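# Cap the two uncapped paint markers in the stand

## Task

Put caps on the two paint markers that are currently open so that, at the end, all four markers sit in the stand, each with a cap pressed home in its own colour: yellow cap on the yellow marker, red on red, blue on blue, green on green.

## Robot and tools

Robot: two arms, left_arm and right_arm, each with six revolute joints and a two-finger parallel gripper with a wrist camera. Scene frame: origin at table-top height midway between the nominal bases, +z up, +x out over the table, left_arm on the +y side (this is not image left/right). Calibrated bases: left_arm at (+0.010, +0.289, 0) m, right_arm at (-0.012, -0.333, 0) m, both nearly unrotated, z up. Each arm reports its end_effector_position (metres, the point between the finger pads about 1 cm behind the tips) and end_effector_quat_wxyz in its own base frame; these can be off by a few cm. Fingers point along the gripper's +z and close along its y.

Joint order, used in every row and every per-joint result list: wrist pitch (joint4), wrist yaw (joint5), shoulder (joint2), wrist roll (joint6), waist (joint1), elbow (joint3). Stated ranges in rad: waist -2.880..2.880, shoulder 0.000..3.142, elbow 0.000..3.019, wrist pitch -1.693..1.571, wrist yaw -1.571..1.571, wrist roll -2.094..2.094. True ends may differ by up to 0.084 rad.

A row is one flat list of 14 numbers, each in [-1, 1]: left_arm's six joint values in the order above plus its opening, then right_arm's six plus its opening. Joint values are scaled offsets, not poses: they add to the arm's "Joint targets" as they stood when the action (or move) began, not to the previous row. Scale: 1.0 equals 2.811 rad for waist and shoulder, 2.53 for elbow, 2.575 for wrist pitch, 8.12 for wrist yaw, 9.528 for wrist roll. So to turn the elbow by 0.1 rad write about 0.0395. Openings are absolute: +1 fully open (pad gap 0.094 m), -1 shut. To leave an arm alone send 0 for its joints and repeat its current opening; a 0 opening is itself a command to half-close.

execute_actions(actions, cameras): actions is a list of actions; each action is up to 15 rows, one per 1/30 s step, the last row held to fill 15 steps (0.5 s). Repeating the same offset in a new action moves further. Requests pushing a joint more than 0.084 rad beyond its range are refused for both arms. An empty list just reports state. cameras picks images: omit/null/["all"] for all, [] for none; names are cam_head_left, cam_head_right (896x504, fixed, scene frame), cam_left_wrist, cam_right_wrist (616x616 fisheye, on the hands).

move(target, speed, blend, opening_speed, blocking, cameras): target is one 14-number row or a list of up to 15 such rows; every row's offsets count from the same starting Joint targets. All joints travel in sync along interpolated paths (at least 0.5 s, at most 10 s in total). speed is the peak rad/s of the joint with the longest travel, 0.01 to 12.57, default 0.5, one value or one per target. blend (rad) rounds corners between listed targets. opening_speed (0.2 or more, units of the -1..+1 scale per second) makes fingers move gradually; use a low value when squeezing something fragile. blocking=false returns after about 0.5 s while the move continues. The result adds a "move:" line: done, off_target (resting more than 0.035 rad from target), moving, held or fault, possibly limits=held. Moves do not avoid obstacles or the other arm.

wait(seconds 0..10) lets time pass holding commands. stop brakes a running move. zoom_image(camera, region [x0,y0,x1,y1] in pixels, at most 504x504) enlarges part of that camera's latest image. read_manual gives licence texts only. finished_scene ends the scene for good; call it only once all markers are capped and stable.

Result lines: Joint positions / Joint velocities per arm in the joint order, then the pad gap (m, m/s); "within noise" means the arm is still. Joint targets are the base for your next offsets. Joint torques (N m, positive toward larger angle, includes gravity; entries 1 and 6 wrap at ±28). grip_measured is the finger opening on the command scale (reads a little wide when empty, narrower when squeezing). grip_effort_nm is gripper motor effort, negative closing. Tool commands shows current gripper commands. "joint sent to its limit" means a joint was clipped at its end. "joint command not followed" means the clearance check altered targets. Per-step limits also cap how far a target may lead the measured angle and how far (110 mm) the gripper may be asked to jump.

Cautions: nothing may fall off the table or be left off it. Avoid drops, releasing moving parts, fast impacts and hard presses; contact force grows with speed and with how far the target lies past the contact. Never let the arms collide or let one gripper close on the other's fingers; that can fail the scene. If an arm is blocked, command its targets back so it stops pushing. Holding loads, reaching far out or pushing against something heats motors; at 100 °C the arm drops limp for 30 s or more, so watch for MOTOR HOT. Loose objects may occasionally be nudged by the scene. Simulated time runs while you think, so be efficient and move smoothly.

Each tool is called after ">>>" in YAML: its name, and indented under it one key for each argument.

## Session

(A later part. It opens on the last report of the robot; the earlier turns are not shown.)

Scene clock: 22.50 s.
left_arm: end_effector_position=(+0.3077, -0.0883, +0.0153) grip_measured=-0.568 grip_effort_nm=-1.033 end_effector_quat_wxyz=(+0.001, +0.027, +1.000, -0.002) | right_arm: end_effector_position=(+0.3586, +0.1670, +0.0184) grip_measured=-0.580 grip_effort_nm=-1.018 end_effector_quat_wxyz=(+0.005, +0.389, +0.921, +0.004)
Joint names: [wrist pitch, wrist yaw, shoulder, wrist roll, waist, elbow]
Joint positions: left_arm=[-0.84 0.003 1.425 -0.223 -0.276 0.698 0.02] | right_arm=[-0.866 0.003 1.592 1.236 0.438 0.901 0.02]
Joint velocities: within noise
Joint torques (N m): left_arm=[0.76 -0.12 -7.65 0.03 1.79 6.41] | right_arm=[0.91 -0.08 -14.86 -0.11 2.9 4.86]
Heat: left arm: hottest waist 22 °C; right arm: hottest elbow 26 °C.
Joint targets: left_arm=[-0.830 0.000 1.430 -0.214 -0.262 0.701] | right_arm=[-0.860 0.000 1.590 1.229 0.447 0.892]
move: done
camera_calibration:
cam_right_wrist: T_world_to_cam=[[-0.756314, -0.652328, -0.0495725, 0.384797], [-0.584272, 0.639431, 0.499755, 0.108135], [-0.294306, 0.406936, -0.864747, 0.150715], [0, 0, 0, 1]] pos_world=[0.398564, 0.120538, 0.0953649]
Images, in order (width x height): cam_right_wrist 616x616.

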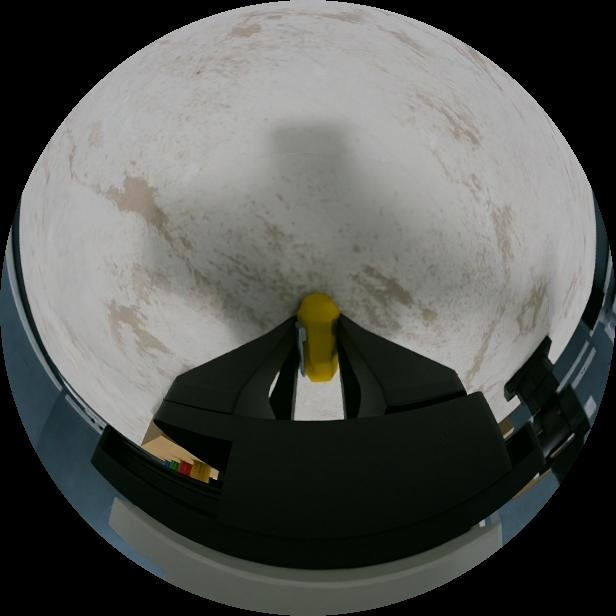

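>>> move:
  target: [-0.1360, 0.0, -0.06428, 0.0, 0.0, 0.06233, -0.75, -0.12066, 0.0, -0.04984, 0.0, 0.0, 0.06237, -0.7]
  speed: 0.3
  cameras: ["cam_left_wrist", "cam_right_wrist"]

Scene clock: 27.07 s.
left_arm: end_effector_position=(+0.2918, -0.0838, +0.1017) grip_measured=-0.568 grip_effort_nm=-1.033 end_effector_quat_wxyz=(-0.023, +0.027, +0.999, +0.004) | right_arm: end_effector_position=(+0.3462, +0.1612, +0.1031) grip_measured=-0.582 grip_effort_nm=-1.062 end_effector_quat_wxyz=(-0.012, +0.388, +0.921, -0.016)
Joint names: [wrist pitch, wrist yaw, shoulder, wrist roll, waist, elbow]
Joint positions: left_arm=[-1.173 0.003 1.26 -0.223 -0.276 0.814 0.02] | right_arm=[-1.162 0.003 1.46 1.236 0.438 1.012 0.02]
Joint velocities: within noise
Joint torques (N m): left_arm=[0.05 -0.12 -7.77 0.03 1.73 10.88] | right_arm=[0.31 -0.08 -14.68 -0.1 2.84 9.02]
Heat: left arm: hottest waist 22 °C; right arm: hottest elbow 26 °C.
Joint targets: left_arm=[-1.180 0.000 1.249 -0.214 -0.262 0.859] | right_arm=[-1.170 0.000 1.450 1.229 0.447 1.050]
move: off_target (left_arm, right_arm); left_arm: the elbow is farthest, 0.045 rad from its target; right_arm: the elbow is farthest, 0.038 rad from its target
camera_calibration:
cam_left_wrist: T_world_to_cam=[[-0.129144, -0.989275, -0.0682467, -0.0300236], [-0.840681, 0.0727262, 0.536626, 0.212286], [-0.525907, 0.126676, -0.841056, 0.351187], [0, 0, 0, 1]] pos_world=[0.359278, -0.0896272, 0.179401]
cam_right_wrist: T_world_to_cam=[[-0.757464, -0.652876, 0.00140063, 0.371083], [-0.559975, 0.650781, 0.51275, 0.0506494], [-0.335674, 0.387605, -0.858537, 0.239584], [0, 0, 0, 1]] pos_world=[0.389867, 0.116446, 0.179202]
Images, in order (width x height): cam_left_wrist 616x616, cam_right_wrist 616x616.

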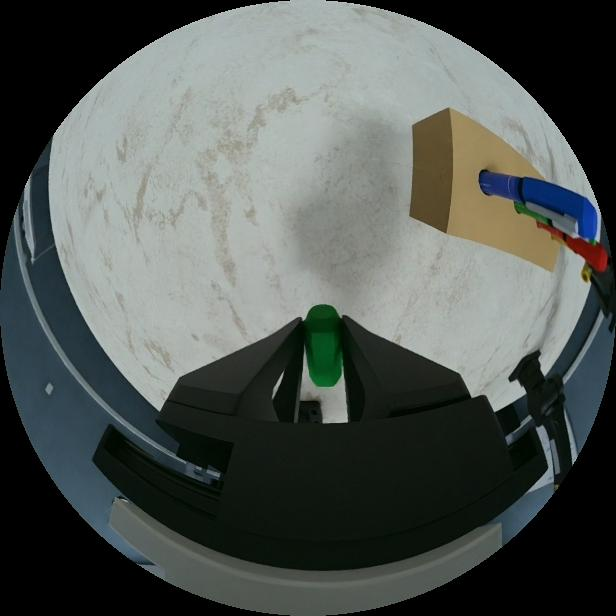

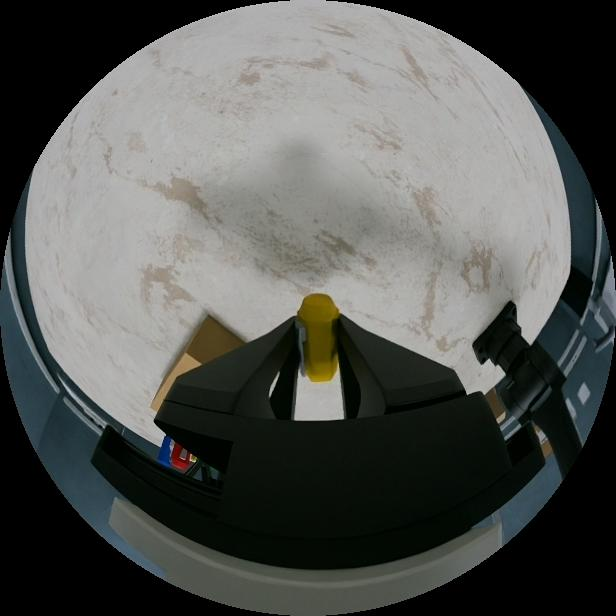

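>>> move:
  target:
    - [0.72505, 0.0, -0.07254, 0.02246, 0.03984, -0.19798, -0.75, 0.72117, 0.0, -0.14404, -0.12899, -0.08787, -0.27348, -0.7]
    - [0.78583, -0.10579, -0.02988, 0.02246, -0.25578, -0.21245, -0.75, 0.72117, 0.0, -0.14404, -0.12899, -0.08787, -0.27348, -0.7]
  speed: [0.8, 0.6]
  blend: [0.15, 0.0]

Scene clock: 31.73 s.
left_arm: end_effector_position=(+0.3187, -0.2345, +0.2165) grip_measured=-0.569 grip_effort_nm=-1.028 end_effector_quat_wxyz=(+0.702, +0.041, +0.710, -0.038) | right_arm: end_effector_position=(+0.4262, +0.0899, +0.2453) grip_measured=-0.582 grip_effort_nm=-1.057 end_effector_quat_wxyz=(+0.696, -0.071, +0.711, +0.075)
Joint names: [wrist pitch, wrist yaw, shoulder, wrist roll, waist, elbow]
Joint positions: left_arm=[0.824 -0.856 1.159 -0.009 -0.967 0.318 0.02] | right_arm=[0.671 0.003 1.058 0.007 0.21 0.367 0.02]
Joint velocities: within noise
Joint torques (N m): left_arm=[2.3 -0.14 -4.42 0.03 -0.5 6.95] | right_arm=[2.78 -0.18 -7.65 -0.11 1.08 6.16]
Heat: left arm: hottest waist 22 °C; right arm: hottest elbow 26 °C.
Joint targets: left_arm=[0.843 -0.859 1.165 0.000 -0.981 0.322] | right_arm=[0.686 0.000 1.045 0.000 0.200 0.358]
move: done
camera_calibration:
cam_left_wrist: T_world_to_cam=[[-0.0477038, -0.995796, -0.0781924, -0.193187], [-0.499363, 0.0915723, -0.86154, 0.382585], [0.865078, -0.0020523, -0.501633, -0.0659804], [0, 0, 0, 1]] pos_world=[0.238911, -0.227545, 0.281409]
cam_right_wrist: T_world_to_cam=[[0.240537, -0.968162, -0.0693138, 0.00524985], [-0.519547, -0.0681025, -0.851723, 0.450991], [0.819886, 0.240883, -0.519387, -0.146362], [0, 0, 0, 1]] pos_world=[0.353048, 0.0710524, 0.308465]

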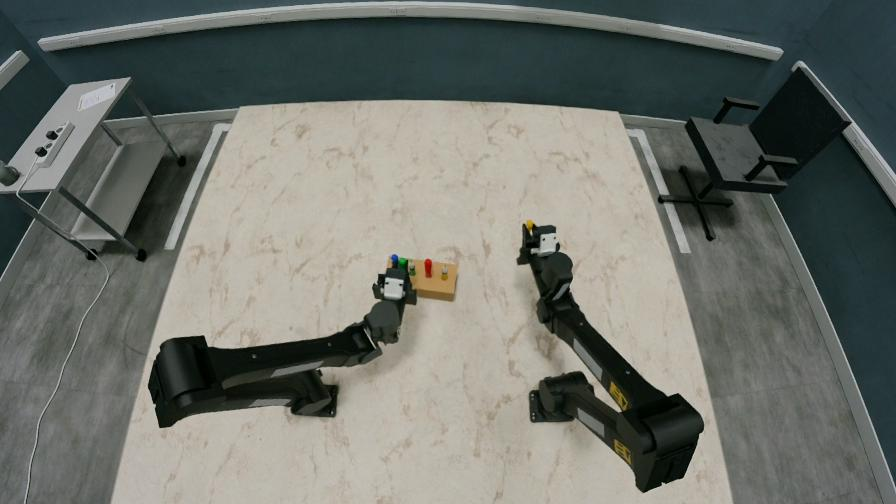

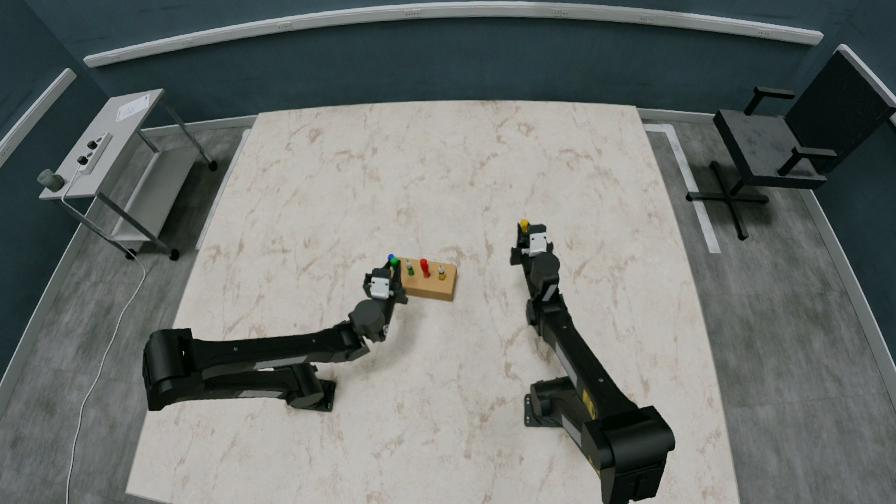

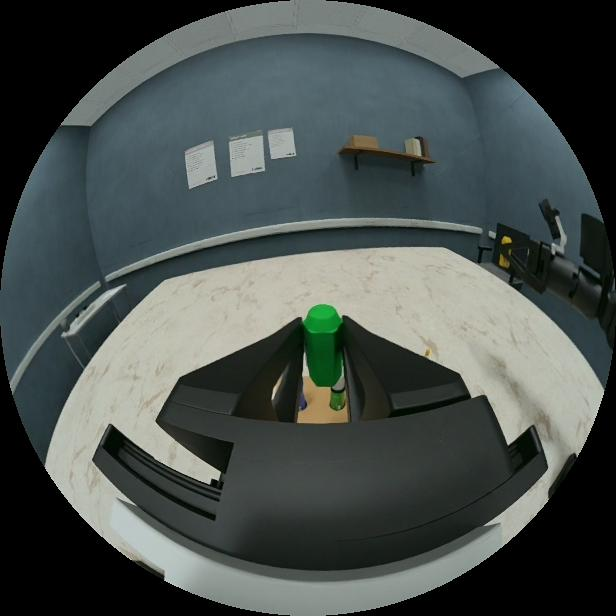

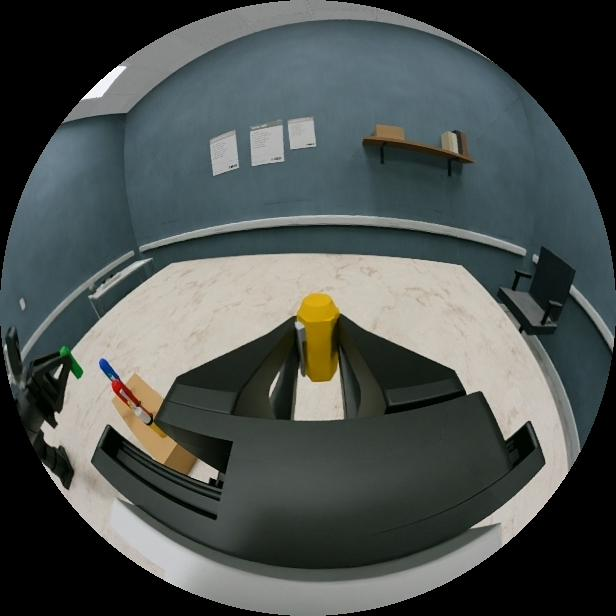

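>>> zoom_image:
  camera: "cam_left_wrist"
  region: [260, 290, 390, 440]

>>> zoom_image:
  camera: "cam_right_wrist"
  region: [20, 310, 240, 490]

>>> zoom_image:
  camera: "cam_head_left"
  region: [360, 235, 480, 315]

>>> zoom_image:
  camera: "cam_head_right"
  region: [360, 235, 480, 315]

Scaled by 3.360 from the camera's 616x616 image, which has a finer 880x880 frame.

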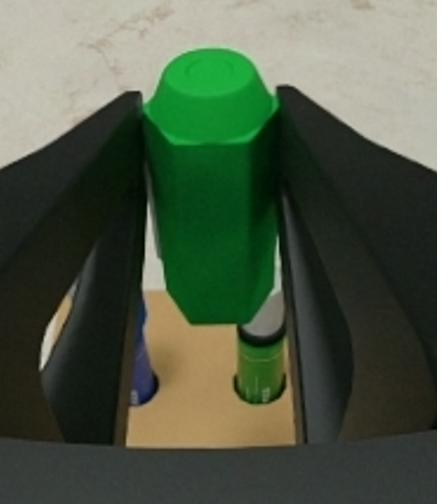

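Scaled by 2.291 from the camera's 616x616 image, which has a finer 880x880 frame.

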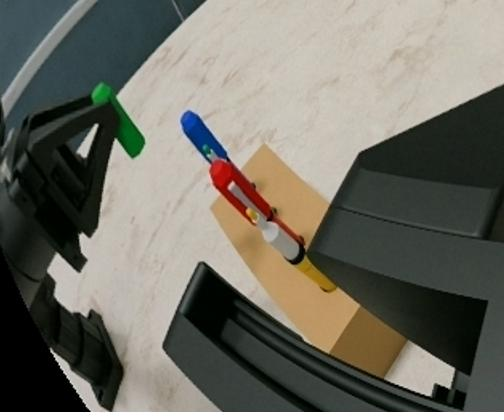

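Scaled by 4.200 from the camera's 896x504 image, which has a finer 1280x720 frame.

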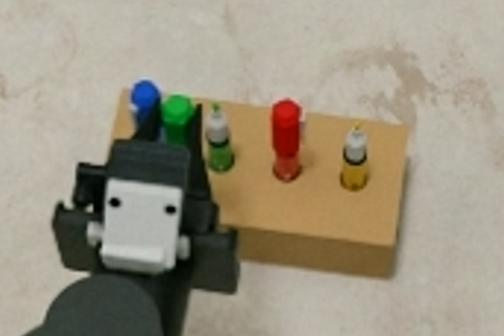

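Scaled by 4.200 from the camera's 896x504 image, which has a finer 1280x720 frame.

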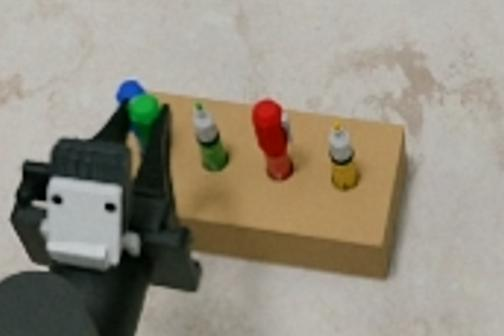

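>>> move:
  target: [0.06524, 0.01533, 0.08645, 0.00094, 0.05158, 0.05257, -0.75, 0.05002, -0.15197, 0.13995, 0.0, 0.00953, 0.10498, -0.7]
  speed: 0.5

Scene clock: 41.30 s.
left_arm: end_effector_position=(+0.3751, -0.2527, +0.1972) grip_measured=-0.569 grip_effort_nm=-1.033 end_effector_quat_wxyz=(+0.707, +0.039, +0.705, -0.041) | right_arm: end_effector_position=(+0.3748, +0.2482, +0.2299) grip_measured=-0.582 grip_effort_nm=-1.057 end_effector_quat_wxyz=(+0.520, -0.462, +0.540, +0.475)
Joint names: [wrist pitch, wrist yaw, shoulder, wrist roll, waist, elbow]
Joint positions: left_arm=[0.992 -0.737 1.403 0 -0.85 0.415 0.02] | right_arm=[0.802 -1.23 1.414 0.007 0.217 0.585 0.02]
Joint velocities: within noise
Joint torques (N m): left_arm=[2.35 0.11 -6.77 0.03 1.73 8.85] | right_arm=[2.26 -0.3 -9.29 -0.11 2.96 8.43]
Heat: left arm: hottest elbow 23 °C; right arm: hottest elbow 27 °C.
Joint targets: left_arm=[1.011 -0.734 1.408 0.009 -0.835 0.455] | right_arm=[0.815 -1.234 1.438 0.000 0.227 0.624]
move: off_target (left_arm, right_arm); left_arm: the elbow is farthest, 0.040 rad from its target; right_arm: the elbow is farthest, 0.038 rad from its target
camera_calibration:
cam_left_wrist: T_world_to_cam=[[-0.0482999, -0.996397, -0.0697201, -0.211643], [-0.487205, 0.0844366, -0.869196, 0.390883], [0.871951, -0.0080141, -0.489527, -0.13095], [0, 0, 0, 1]] pos_world=[0.2944, -0.244935, 0.260894]
cam_right_wrist: T_world_to_cam=[[0.991798, -0.0859656, -0.0945833, -0.324907], [-0.12511, -0.501587, -0.856013, 0.382685], [0.026146, 0.860826, -0.508228, -0.0093417], [0, 0, 0, 1]] pos_world=[0.370364, 0.17206, 0.292105]

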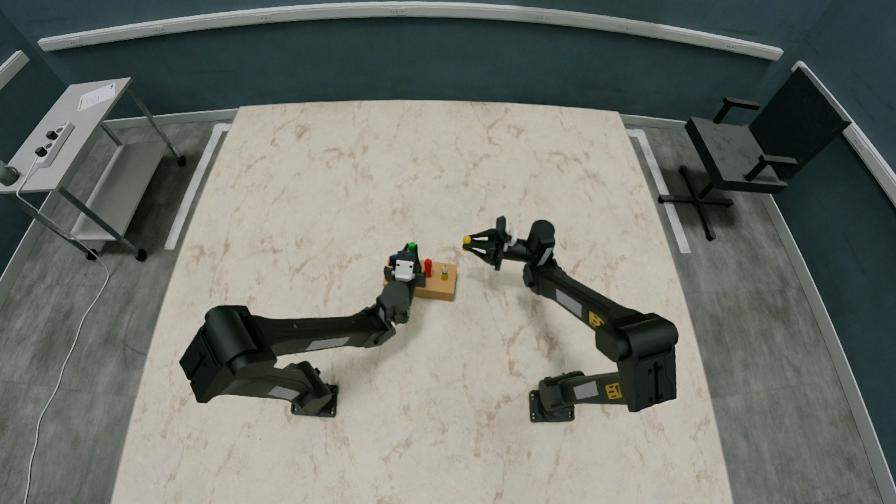

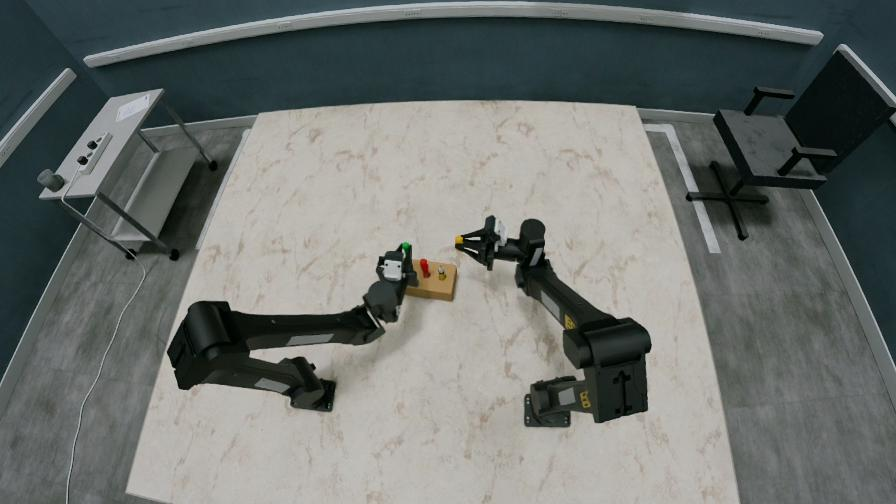

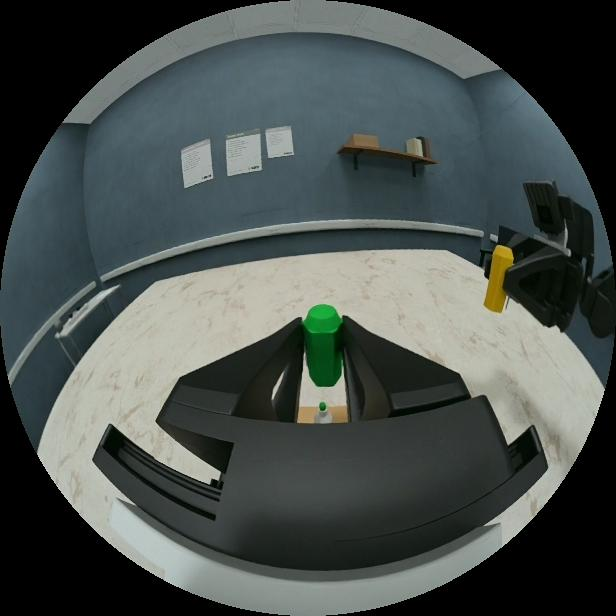

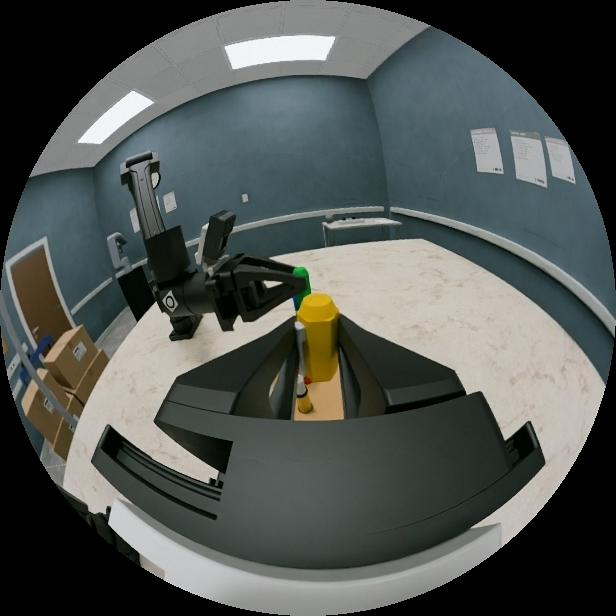

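>>> zoom_image:
  camera: "cam_left_wrist"
  region: [270, 300, 380, 430]

>>> zoom_image:
  camera: "cam_right_wrist"
  region: [230, 240, 390, 430]

>>> zoom_image:
  camera: "cam_head_left"
  region: [370, 225, 480, 315]

>>> zoom_image:
  camera: "cam_head_right"
  region: [370, 225, 480, 315]

Scaled by 3.877 from the camera's 616x616 image, which has a finer 880x880 frame.

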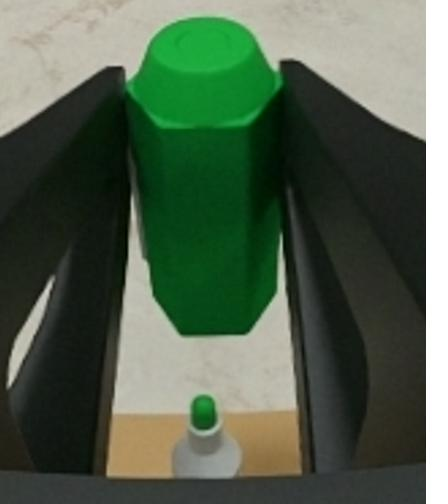

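Scaled by 2.653 from the camera's 616x616 image, which has a finer 880x880 frame.

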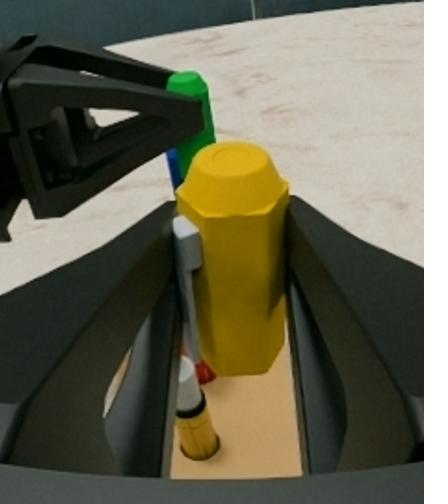

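Scaled by 4.582 from the camera's 896x504 image, which has a finer 1280x720 frame.

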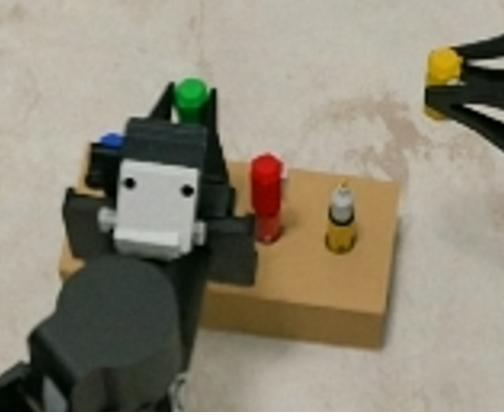

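Scaled by 4.582 from the camera's 896x504 image, which has a finer 1280x720 frame.

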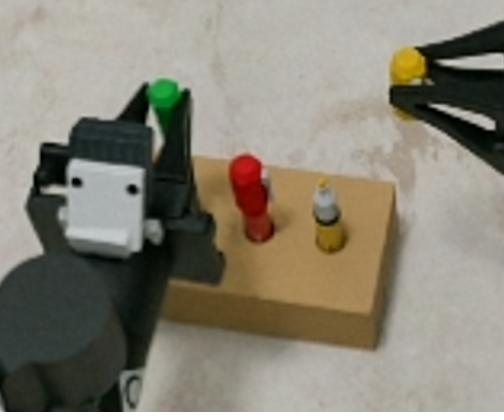

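>>> move:
  target: [0.0, 0.0, 0.0, 0.0, 0.0, 0.0, -0.75, -0.49515, 0.01782, -0.0545, -0.09456, -0.02384, 0.08221, -0.7]
  speed: 0.7
  cameras: ["cam_left_wrist", "cam_right_wrist"]

>>> zoom_image:
  camera: "cam_right_wrist"
  region: [250, 200, 370, 300]

Scene clock: 45.87 s.
left_arm: end_effector_position=(+0.3750, -0.2527, +0.1973) grip_measured=-0.569 grip_effort_nm=-1.033 end_effector_quat_wxyz=(+0.707, +0.039, +0.705, -0.041) | right_arm: end_effector_position=(+0.3746, +0.2186, +0.2014) grip_measured=-0.582 grip_effort_nm=-1.057 end_effector_quat_wxyz=(+0.415, -0.547, +0.624, +0.373)
Joint names: [wrist pitch, wrist yaw, shoulder, wrist roll, waist, elbow]
Joint positions: left_arm=[0.992 -0.737 1.403 0 -0.85 0.415 0.02] | right_arm=[-0.451 -1.094 1.298 -0.893 0.17 0.788 0.02]
Joint velocities: within noise
Joint torques (N m): left_arm=[2.33 0.1 -6.83 0.03 1.73 8.84] | right_arm=[1.11 -0.53 -12.51 -0.12 1.08 9.91]
Heat: left arm: hottest elbow 23 °C; right arm: hottest elbow 27 °C.
Joint targets: left_arm=[1.011 -0.734 1.408 0.009 -0.835 0.455] | right_arm=[-0.460 -1.090 1.285 -0.901 0.160 0.832]
move: off_target (left_arm, right_arm); left_arm: the elbow is farthest, 0.040 rad from its target; right_arm: the elbow is farthest, 0.044 rad from its target
camera_calibration:
cam_left_wrist: T_world_to_cam=[[-0.0485763, -0.996402, -0.0694524, -0.211726], [-0.48691, 0.0843356, -0.869371, 0.390912], [0.8721, -0.0084138, -0.489255, -0.131115], [0, 0, 0, 1]] pos_world=[0.2944, -0.245035, 0.260994]
cam_right_wrist: T_world_to_cam=[[0.990515, -0.110331, -0.0818917, -0.326679], [-0.137368, -0.781871, -0.608119, 0.359387], [0.00306586, 0.6136, -0.789611, 0.121066], [0, 0, 0, 1]] pos_world=[0.372578, 0.170665, 0.287393]
Images, in order (width x height): cam_left_wrist 616x616, cam_right_wrist 616x616.

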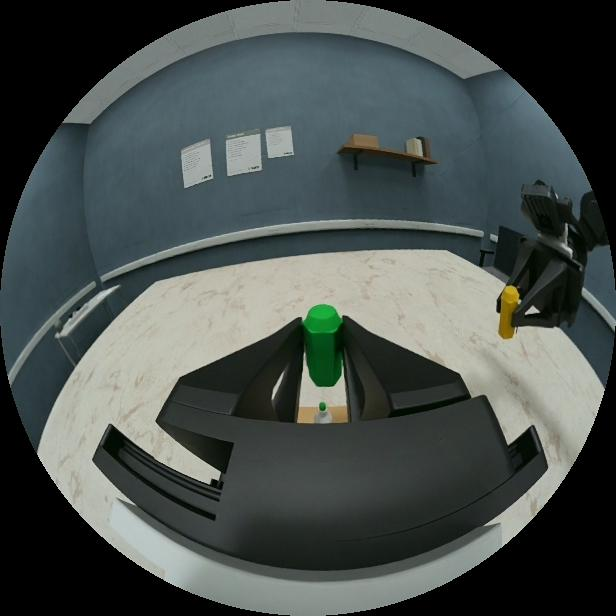

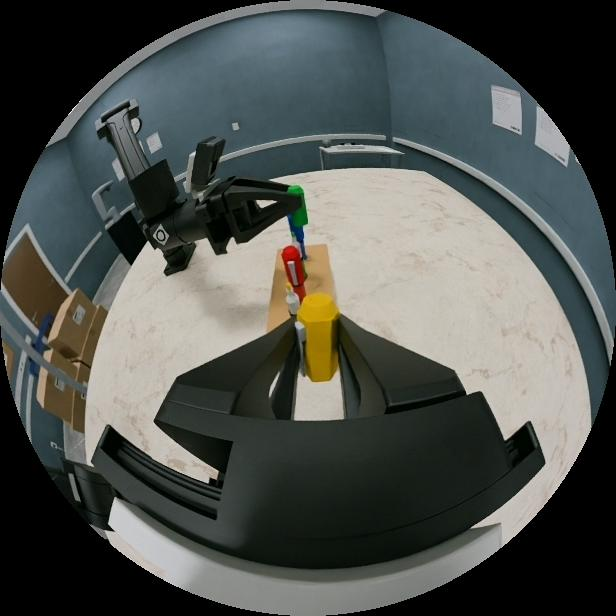

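Scaled by 4.200 from the camera's 616x616 image, which has a finer 880x880 frame.

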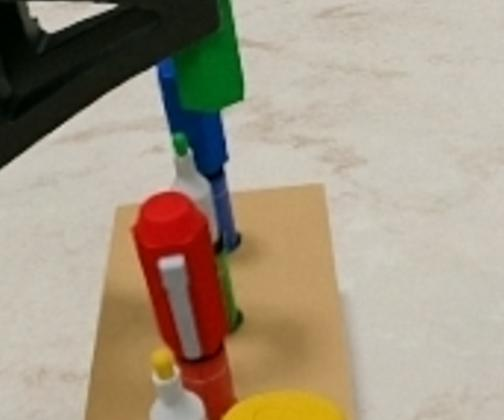

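>>> zoom_image:
  camera: "cam_right_wrist"
  region: [270, 180, 330, 250]

>>> zoom_image:
  camera: "cam_right_wrist"
  region: [260, 230, 340, 310]

Scaled by 7.200 from the camera's 616x616 image, which has a finer 880x880 frame.

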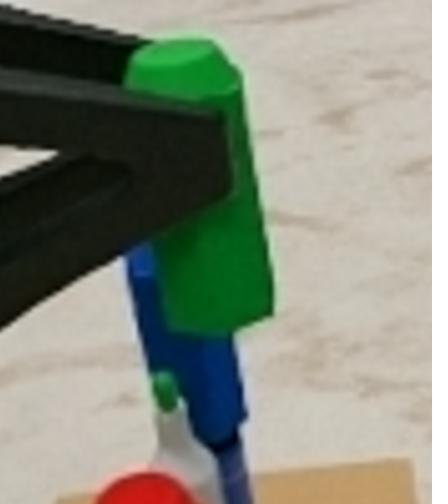

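Scaled by 6.300 from the camera's 616x616 image, which has a finer 880x880 frame.

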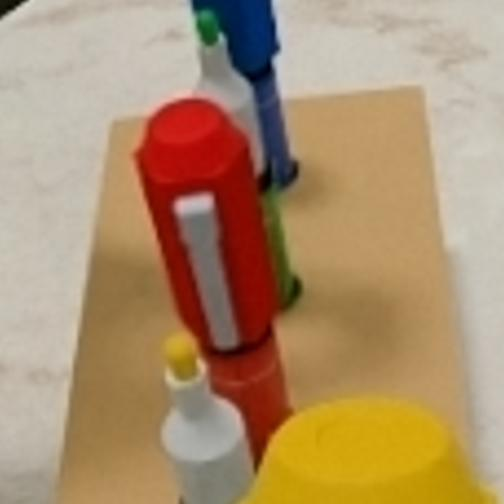

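>>> move:
  target: [0.04932, -0.00333, 0.01032, 0.00094, -0.01779, -0.03004, -0.75, 0.0, 0.0, 0.0, 0.0, 0.0, 0.0, -0.7]
  speed: 0.3
  cameras: ["cam_left_wrist", "cam_right_wrist", "cam_head_left"]

>>> zoom_image:
  camera: "cam_right_wrist"
  region: [260, 180, 330, 260]

>>> zoom_image:
  camera: "cam_left_wrist"
  region: [270, 300, 380, 430]

>>> zoom_image:
  camera: "cam_head_left"
  region: [370, 225, 480, 315]

Scene clock: 49.33 s.
left_arm: end_effector_position=(+0.3626, -0.2479, +0.1942) grip_measured=-0.569 grip_effort_nm=-1.028 end_effector_quat_wxyz=(+0.721, +0.027, +0.691, -0.053) | right_arm: end_effector_position=(+0.3746, +0.2186, +0.2013) grip_measured=-0.582 grip_effort_nm=-1.057 end_effector_quat_wxyz=(+0.415, -0.547, +0.623, +0.373)
Joint names: [wrist pitch, wrist yaw, shoulder, wrist roll, waist, elbow]
Joint positions: left_arm=[1.119 -0.759 1.433 0.008 -0.871 0.375 0.02] | right_arm=[-0.451 -1.093 1.298 -0.894 0.17 0.788 0.02]
Joint velocities: within noise
Joint torques (N m): left_arm=[2.29 -0.11 -6.71 0.04 -0.56 5.5] | right_arm=[1.14 -0.54 -12.51 -0.11 1.2 9.91]
Heat: left arm: hottest elbow 23 °C; right arm: hottest elbow 28 °C.
Joint targets: left_arm=[1.138 -0.761 1.437 0.018 -0.885 0.379] | right_arm=[-0.460 -1.089 1.285 -0.901 0.160 0.832]
move: off_target (right_arm); right_arm: the elbow is farthest, 0.044 rad from its target
camera_calibration:
cam_left_wrist: T_world_to_cam=[[-0.0457053, -0.998278, -0.0367583, -0.215553], [-0.45425, 0.0535416, -0.889264, 0.36614], [0.889701, -0.0239466, -0.455916, -0.138468], [0, 0, 0, 1]] pos_world=[0.279663, -0.238102, 0.254542]
cam_right_wrist: T_world_to_cam=[[0.990582, -0.110339, -0.0810703, -0.32685], [-0.136871, -0.78214, -0.607884, 0.359105], [0.00366484, 0.613255, -0.789876, 0.1209], [0, 0, 0, 1]] pos_world=[0.37248, 0.170664, 0.287292]
Images, in order (width x height): cam_head_left 896x504, cam_left_wrist 616x616, cam_right_wrist 616x616.

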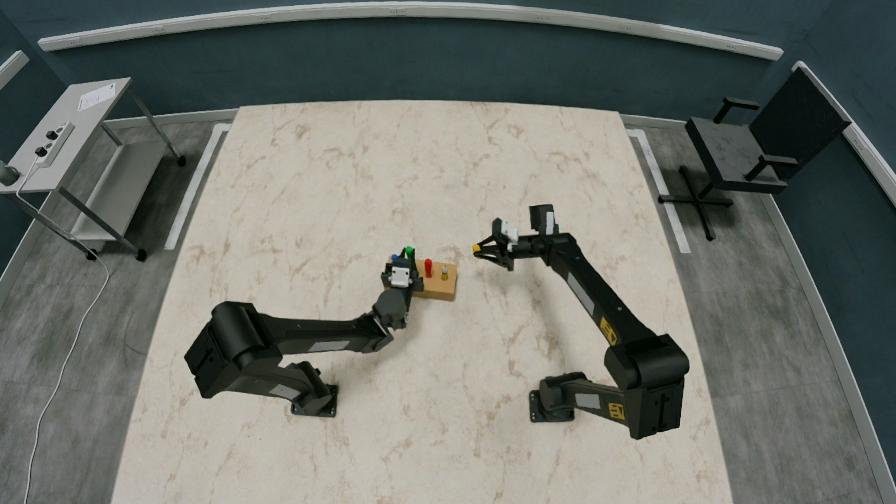

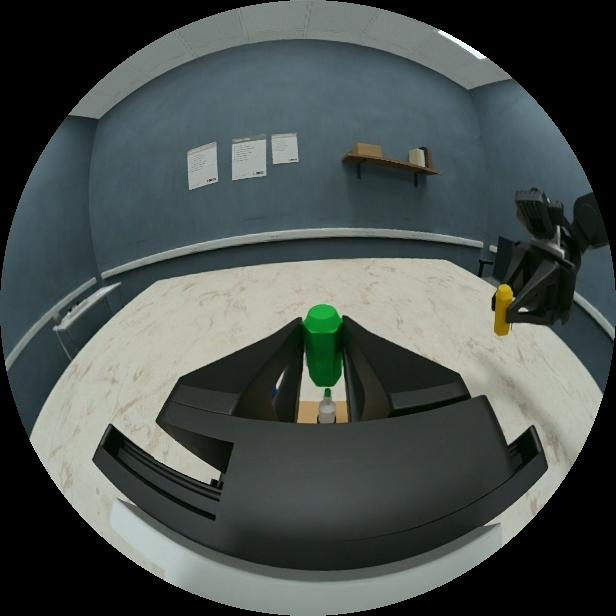

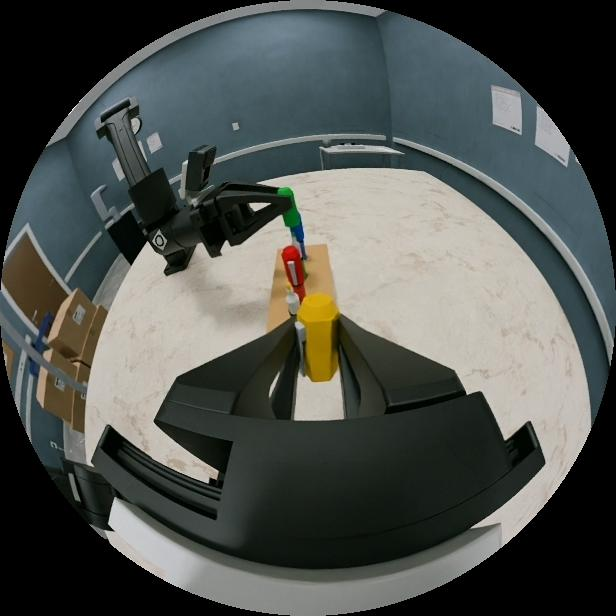

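Scaled by 6.300 from the camera's 616x616 image, which has a finer 880x880 frame.

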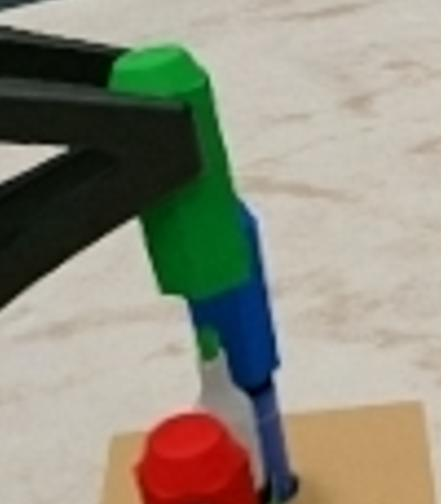

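Scaled by 3.877 from the camera's 616x616 image, which has a finer 880x880 frame.

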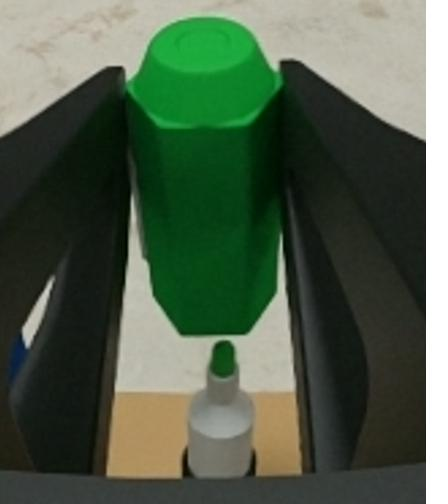

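Scaled by 4.582 from the camera's 896x504 image, which has a finer 1280x720 frame.

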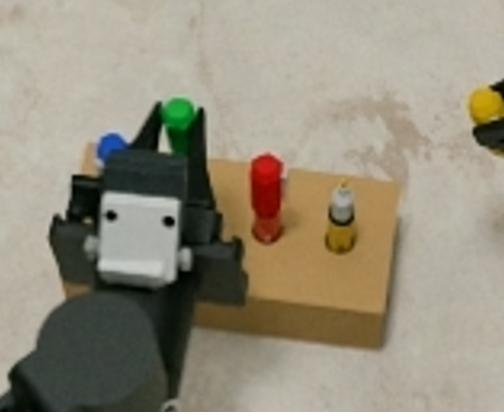

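>>> move:
  target: [0.02847, -0.00071, 0.02412, 0.0, -0.00217, -0.00245, -0.75, 0.0, 0.0, 0.0, 0.0, 0.0, 0.0, -0.7]
  speed: 0.1
  cameras: ["cam_left_wrist", "cam_right_wrist"]

>>> zoom_image:
  camera: "cam_right_wrist"
  region: [260, 180, 330, 260]

>>> zoom_image:
  camera: "cam_left_wrist"
  region: [270, 300, 380, 430]

Scene clock: 51.83 s.
left_arm: end_effector_position=(+0.3623, -0.2500, +0.1802) grip_measured=-0.569 grip_effort_nm=-1.033 end_effector_quat_wxyz=(+0.721, +0.026, +0.690, -0.053) | right_arm: end_effector_position=(+0.3746, +0.2186, +0.2013) grip_measured=-0.582 grip_effort_nm=-1.057 end_effector_quat_wxyz=(+0.415, -0.547, +0.623, +0.373)
Joint names: [wrist pitch, wrist yaw, shoulder, wrist roll, waist, elbow]
Joint positions: left_arm=[1.192 -0.764 1.5 0.009 -0.876 0.371 0.02] | right_arm=[-0.451 -1.093 1.298 -0.894 0.17 0.788 0.02]
Joint velocities: within noise
Joint torques (N m): left_arm=[2.33 -0.1 -7 0.03 -0.67 4.85] | right_arm=[1.13 -0.53 -12.57 -0.11 1.08 9.91]
Heat: left arm: hottest elbow 23 °C; right arm: hottest elbow 28 °C.
Joint targets: left_arm=[1.211 -0.767 1.505 0.018 -0.891 0.373] | right_arm=[-0.460 -1.089 1.285 -0.901 0.160 0.832]
move: off_target (right_arm); right_arm: the elbow is farthest, 0.044 rad from its target
camera_calibration:
cam_left_wrist: T_world_to_cam=[[-0.0452789, -0.998354, -0.0352101, -0.218594], [-0.453185, 0.0519388, -0.889902, 0.352995], [0.890266, -0.0243371, -0.454791, -0.14511], [0, 0, 0, 1]] pos_world=[0.279261, -0.2401, 0.240439]
cam_right_wrist: T_world_to_cam=[[0.990582, -0.110339, -0.0810703, -0.32685], [-0.136871, -0.78214, -0.607884, 0.359105], [0.00366484, 0.613255, -0.789876, 0.1209], [0, 0, 0, 1]] pos_world=[0.37248, 0.170664, 0.287292]
Images, in order (width x height): cam_left_wrist 616x616, cam_right_wrist 616x616.

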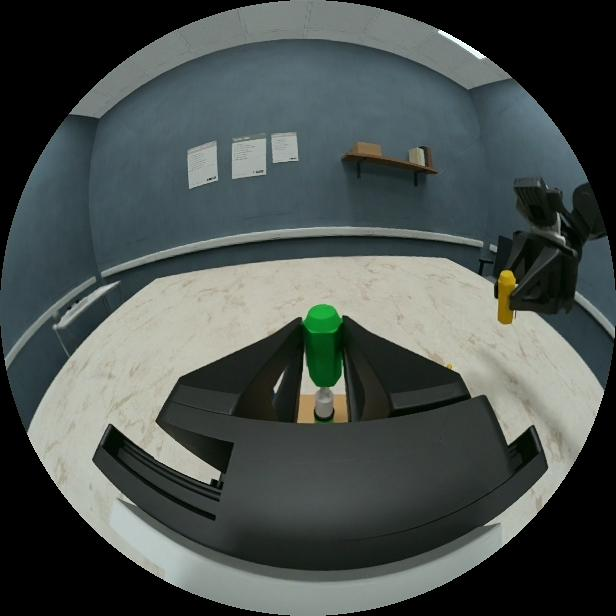

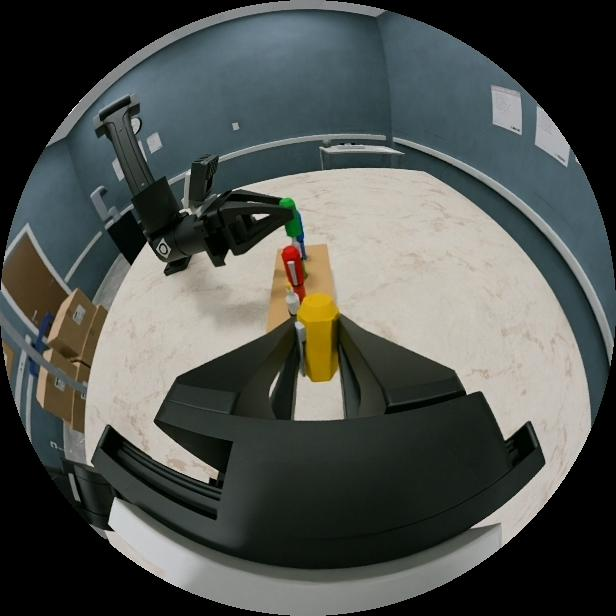

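Scaled by 6.300 from the camera's 616x616 image, which has a finer 880x880 frame.

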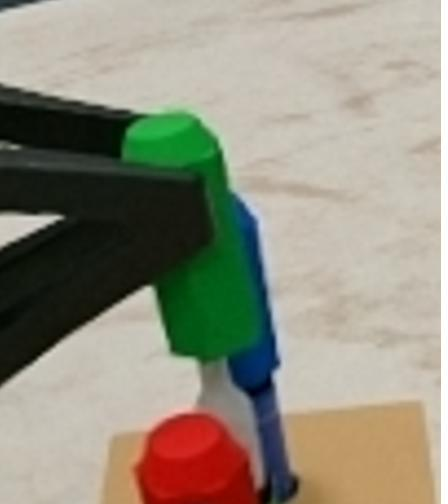

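Scaled by 3.877 from the camera's 616x616 image, which has a finer 880x880 frame.

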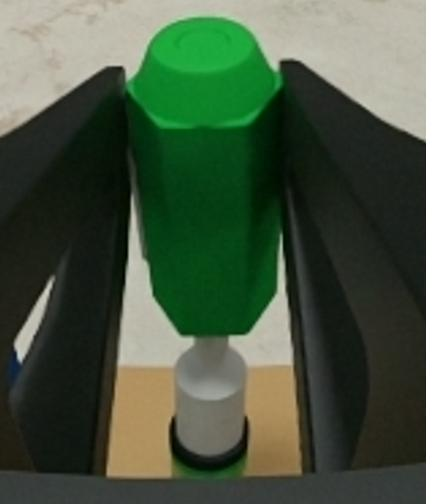

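>>> move:
  target: [0.02066, -0.00012, 0.01668, 0.0, -0.00053, -0.0019, -0.75, 0.0, 0.0, 0.0, 0.0, 0.0, 0.0, -0.7]
  speed: 0.08
  cameras: ["cam_left_wrist", "cam_right_wrist"]

>>> zoom_image:
  camera: "cam_right_wrist"
  region: [260, 180, 330, 260]

>>> zoom_image:
  camera: "cam_left_wrist"
  region: [270, 300, 380, 430]

Scene clock: 53.77 s.
left_arm: end_effector_position=(+0.3619, -0.2504, +0.1704) grip_measured=-0.569 grip_effort_nm=-1.028 end_effector_quat_wxyz=(+0.722, +0.026, +0.690, -0.054) | right_arm: end_effector_position=(+0.3746, +0.2186, +0.2013) grip_measured=-0.582 grip_effort_nm=-1.057 end_effector_quat_wxyz=(+0.415, -0.547, +0.623, +0.373)
Joint names: [wrist pitch, wrist yaw, shoulder, wrist roll, waist, elbow]
Joint positions: left_arm=[1.245 -0.765 1.547 0.009 -0.878 0.367 0.02] | right_arm=[-0.451 -1.093 1.298 -0.894 0.17 0.788 0.02]
Joint velocities: within noise
Joint torques (N m): left_arm=[2.3 -0.1 -7.18 0.03 -0.67 4.45] | right_arm=[1.14 -0.53 -12.51 -0.11 1.2 9.91]
Heat: left arm: hottest elbow 23 °C; right arm: hottest elbow 28 °C.
Joint targets: left_arm=[1.264 -0.768 1.552 0.018 -0.893 0.368] | right_arm=[-0.460 -1.089 1.285 -0.901 0.160 0.832]
move: off_target (right_arm); right_arm: the elbow is farthest, 0.044 rad from its target
camera_calibration:
cam_left_wrist: T_world_to_cam=[[-0.0460227, -0.998371, -0.0337363, -0.2194], [-0.452089, 0.0509321, -0.890517, 0.343566], [0.890785, -0.0257322, -0.453697, -0.149908], [0, 0, 0, 1]] pos_world=[0.278761, -0.240398, 0.230537]
cam_right_wrist: T_world_to_cam=[[0.990582, -0.110339, -0.0810703, -0.32685], [-0.136871, -0.78214, -0.607884, 0.359105], [0.00366484, 0.613255, -0.789876, 0.1209], [0, 0, 0, 1]] pos_world=[0.37248, 0.170664, 0.287292]
Images, in order (width x height): cam_left_wrist 616x616, cam_right_wrist 616x616.

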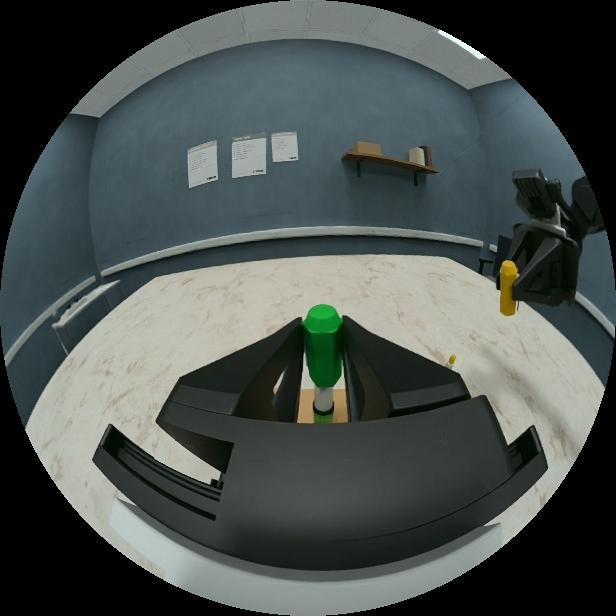

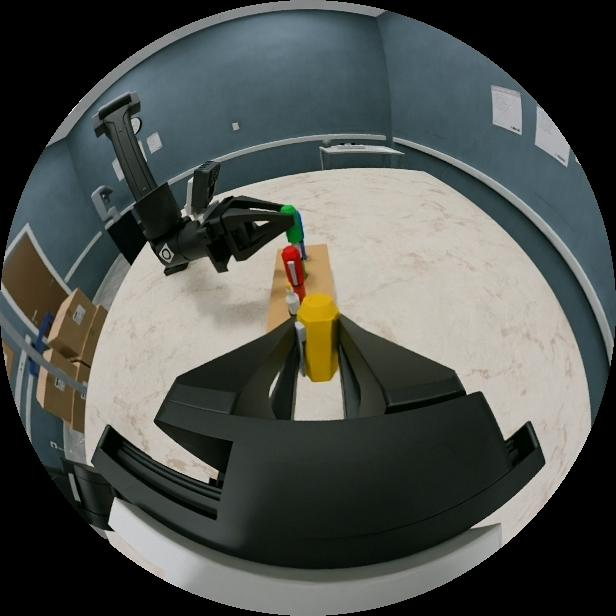

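Scaled by 6.300 from the camera's 616x616 image, which has a finer 880x880 frame.

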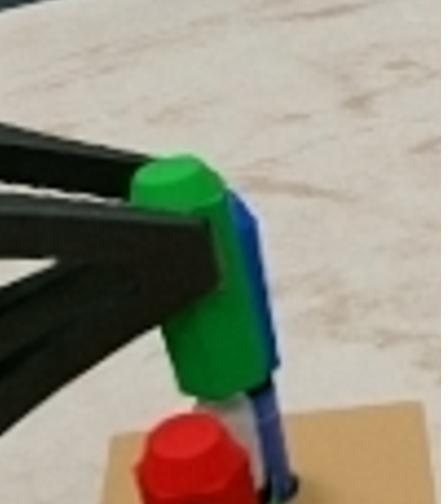

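Scaled by 3.877 from the camera's 616x616 image, which has a finer 880x880 frame.

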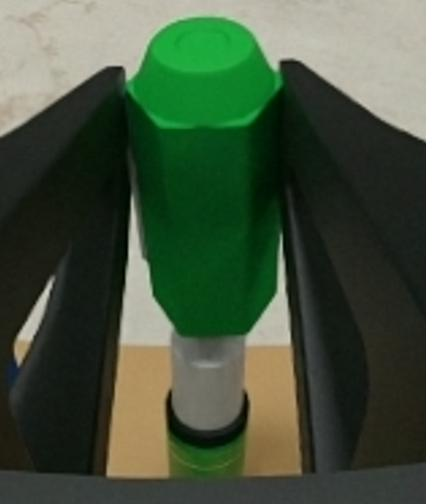

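>>> zoom_image:
  camera: "cam_right_wrist"
  region: [275, 200, 315, 250]

Scaled by 10.080 from the camera's 616x616 image, which has a finer 880x880 frame.

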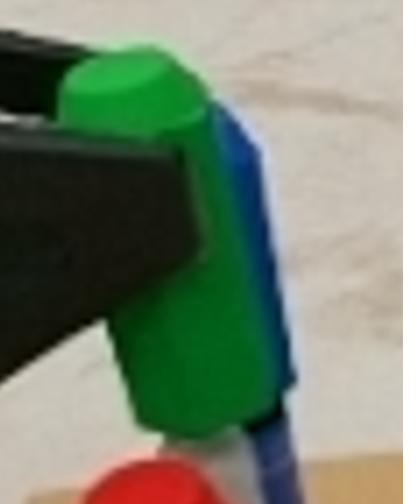

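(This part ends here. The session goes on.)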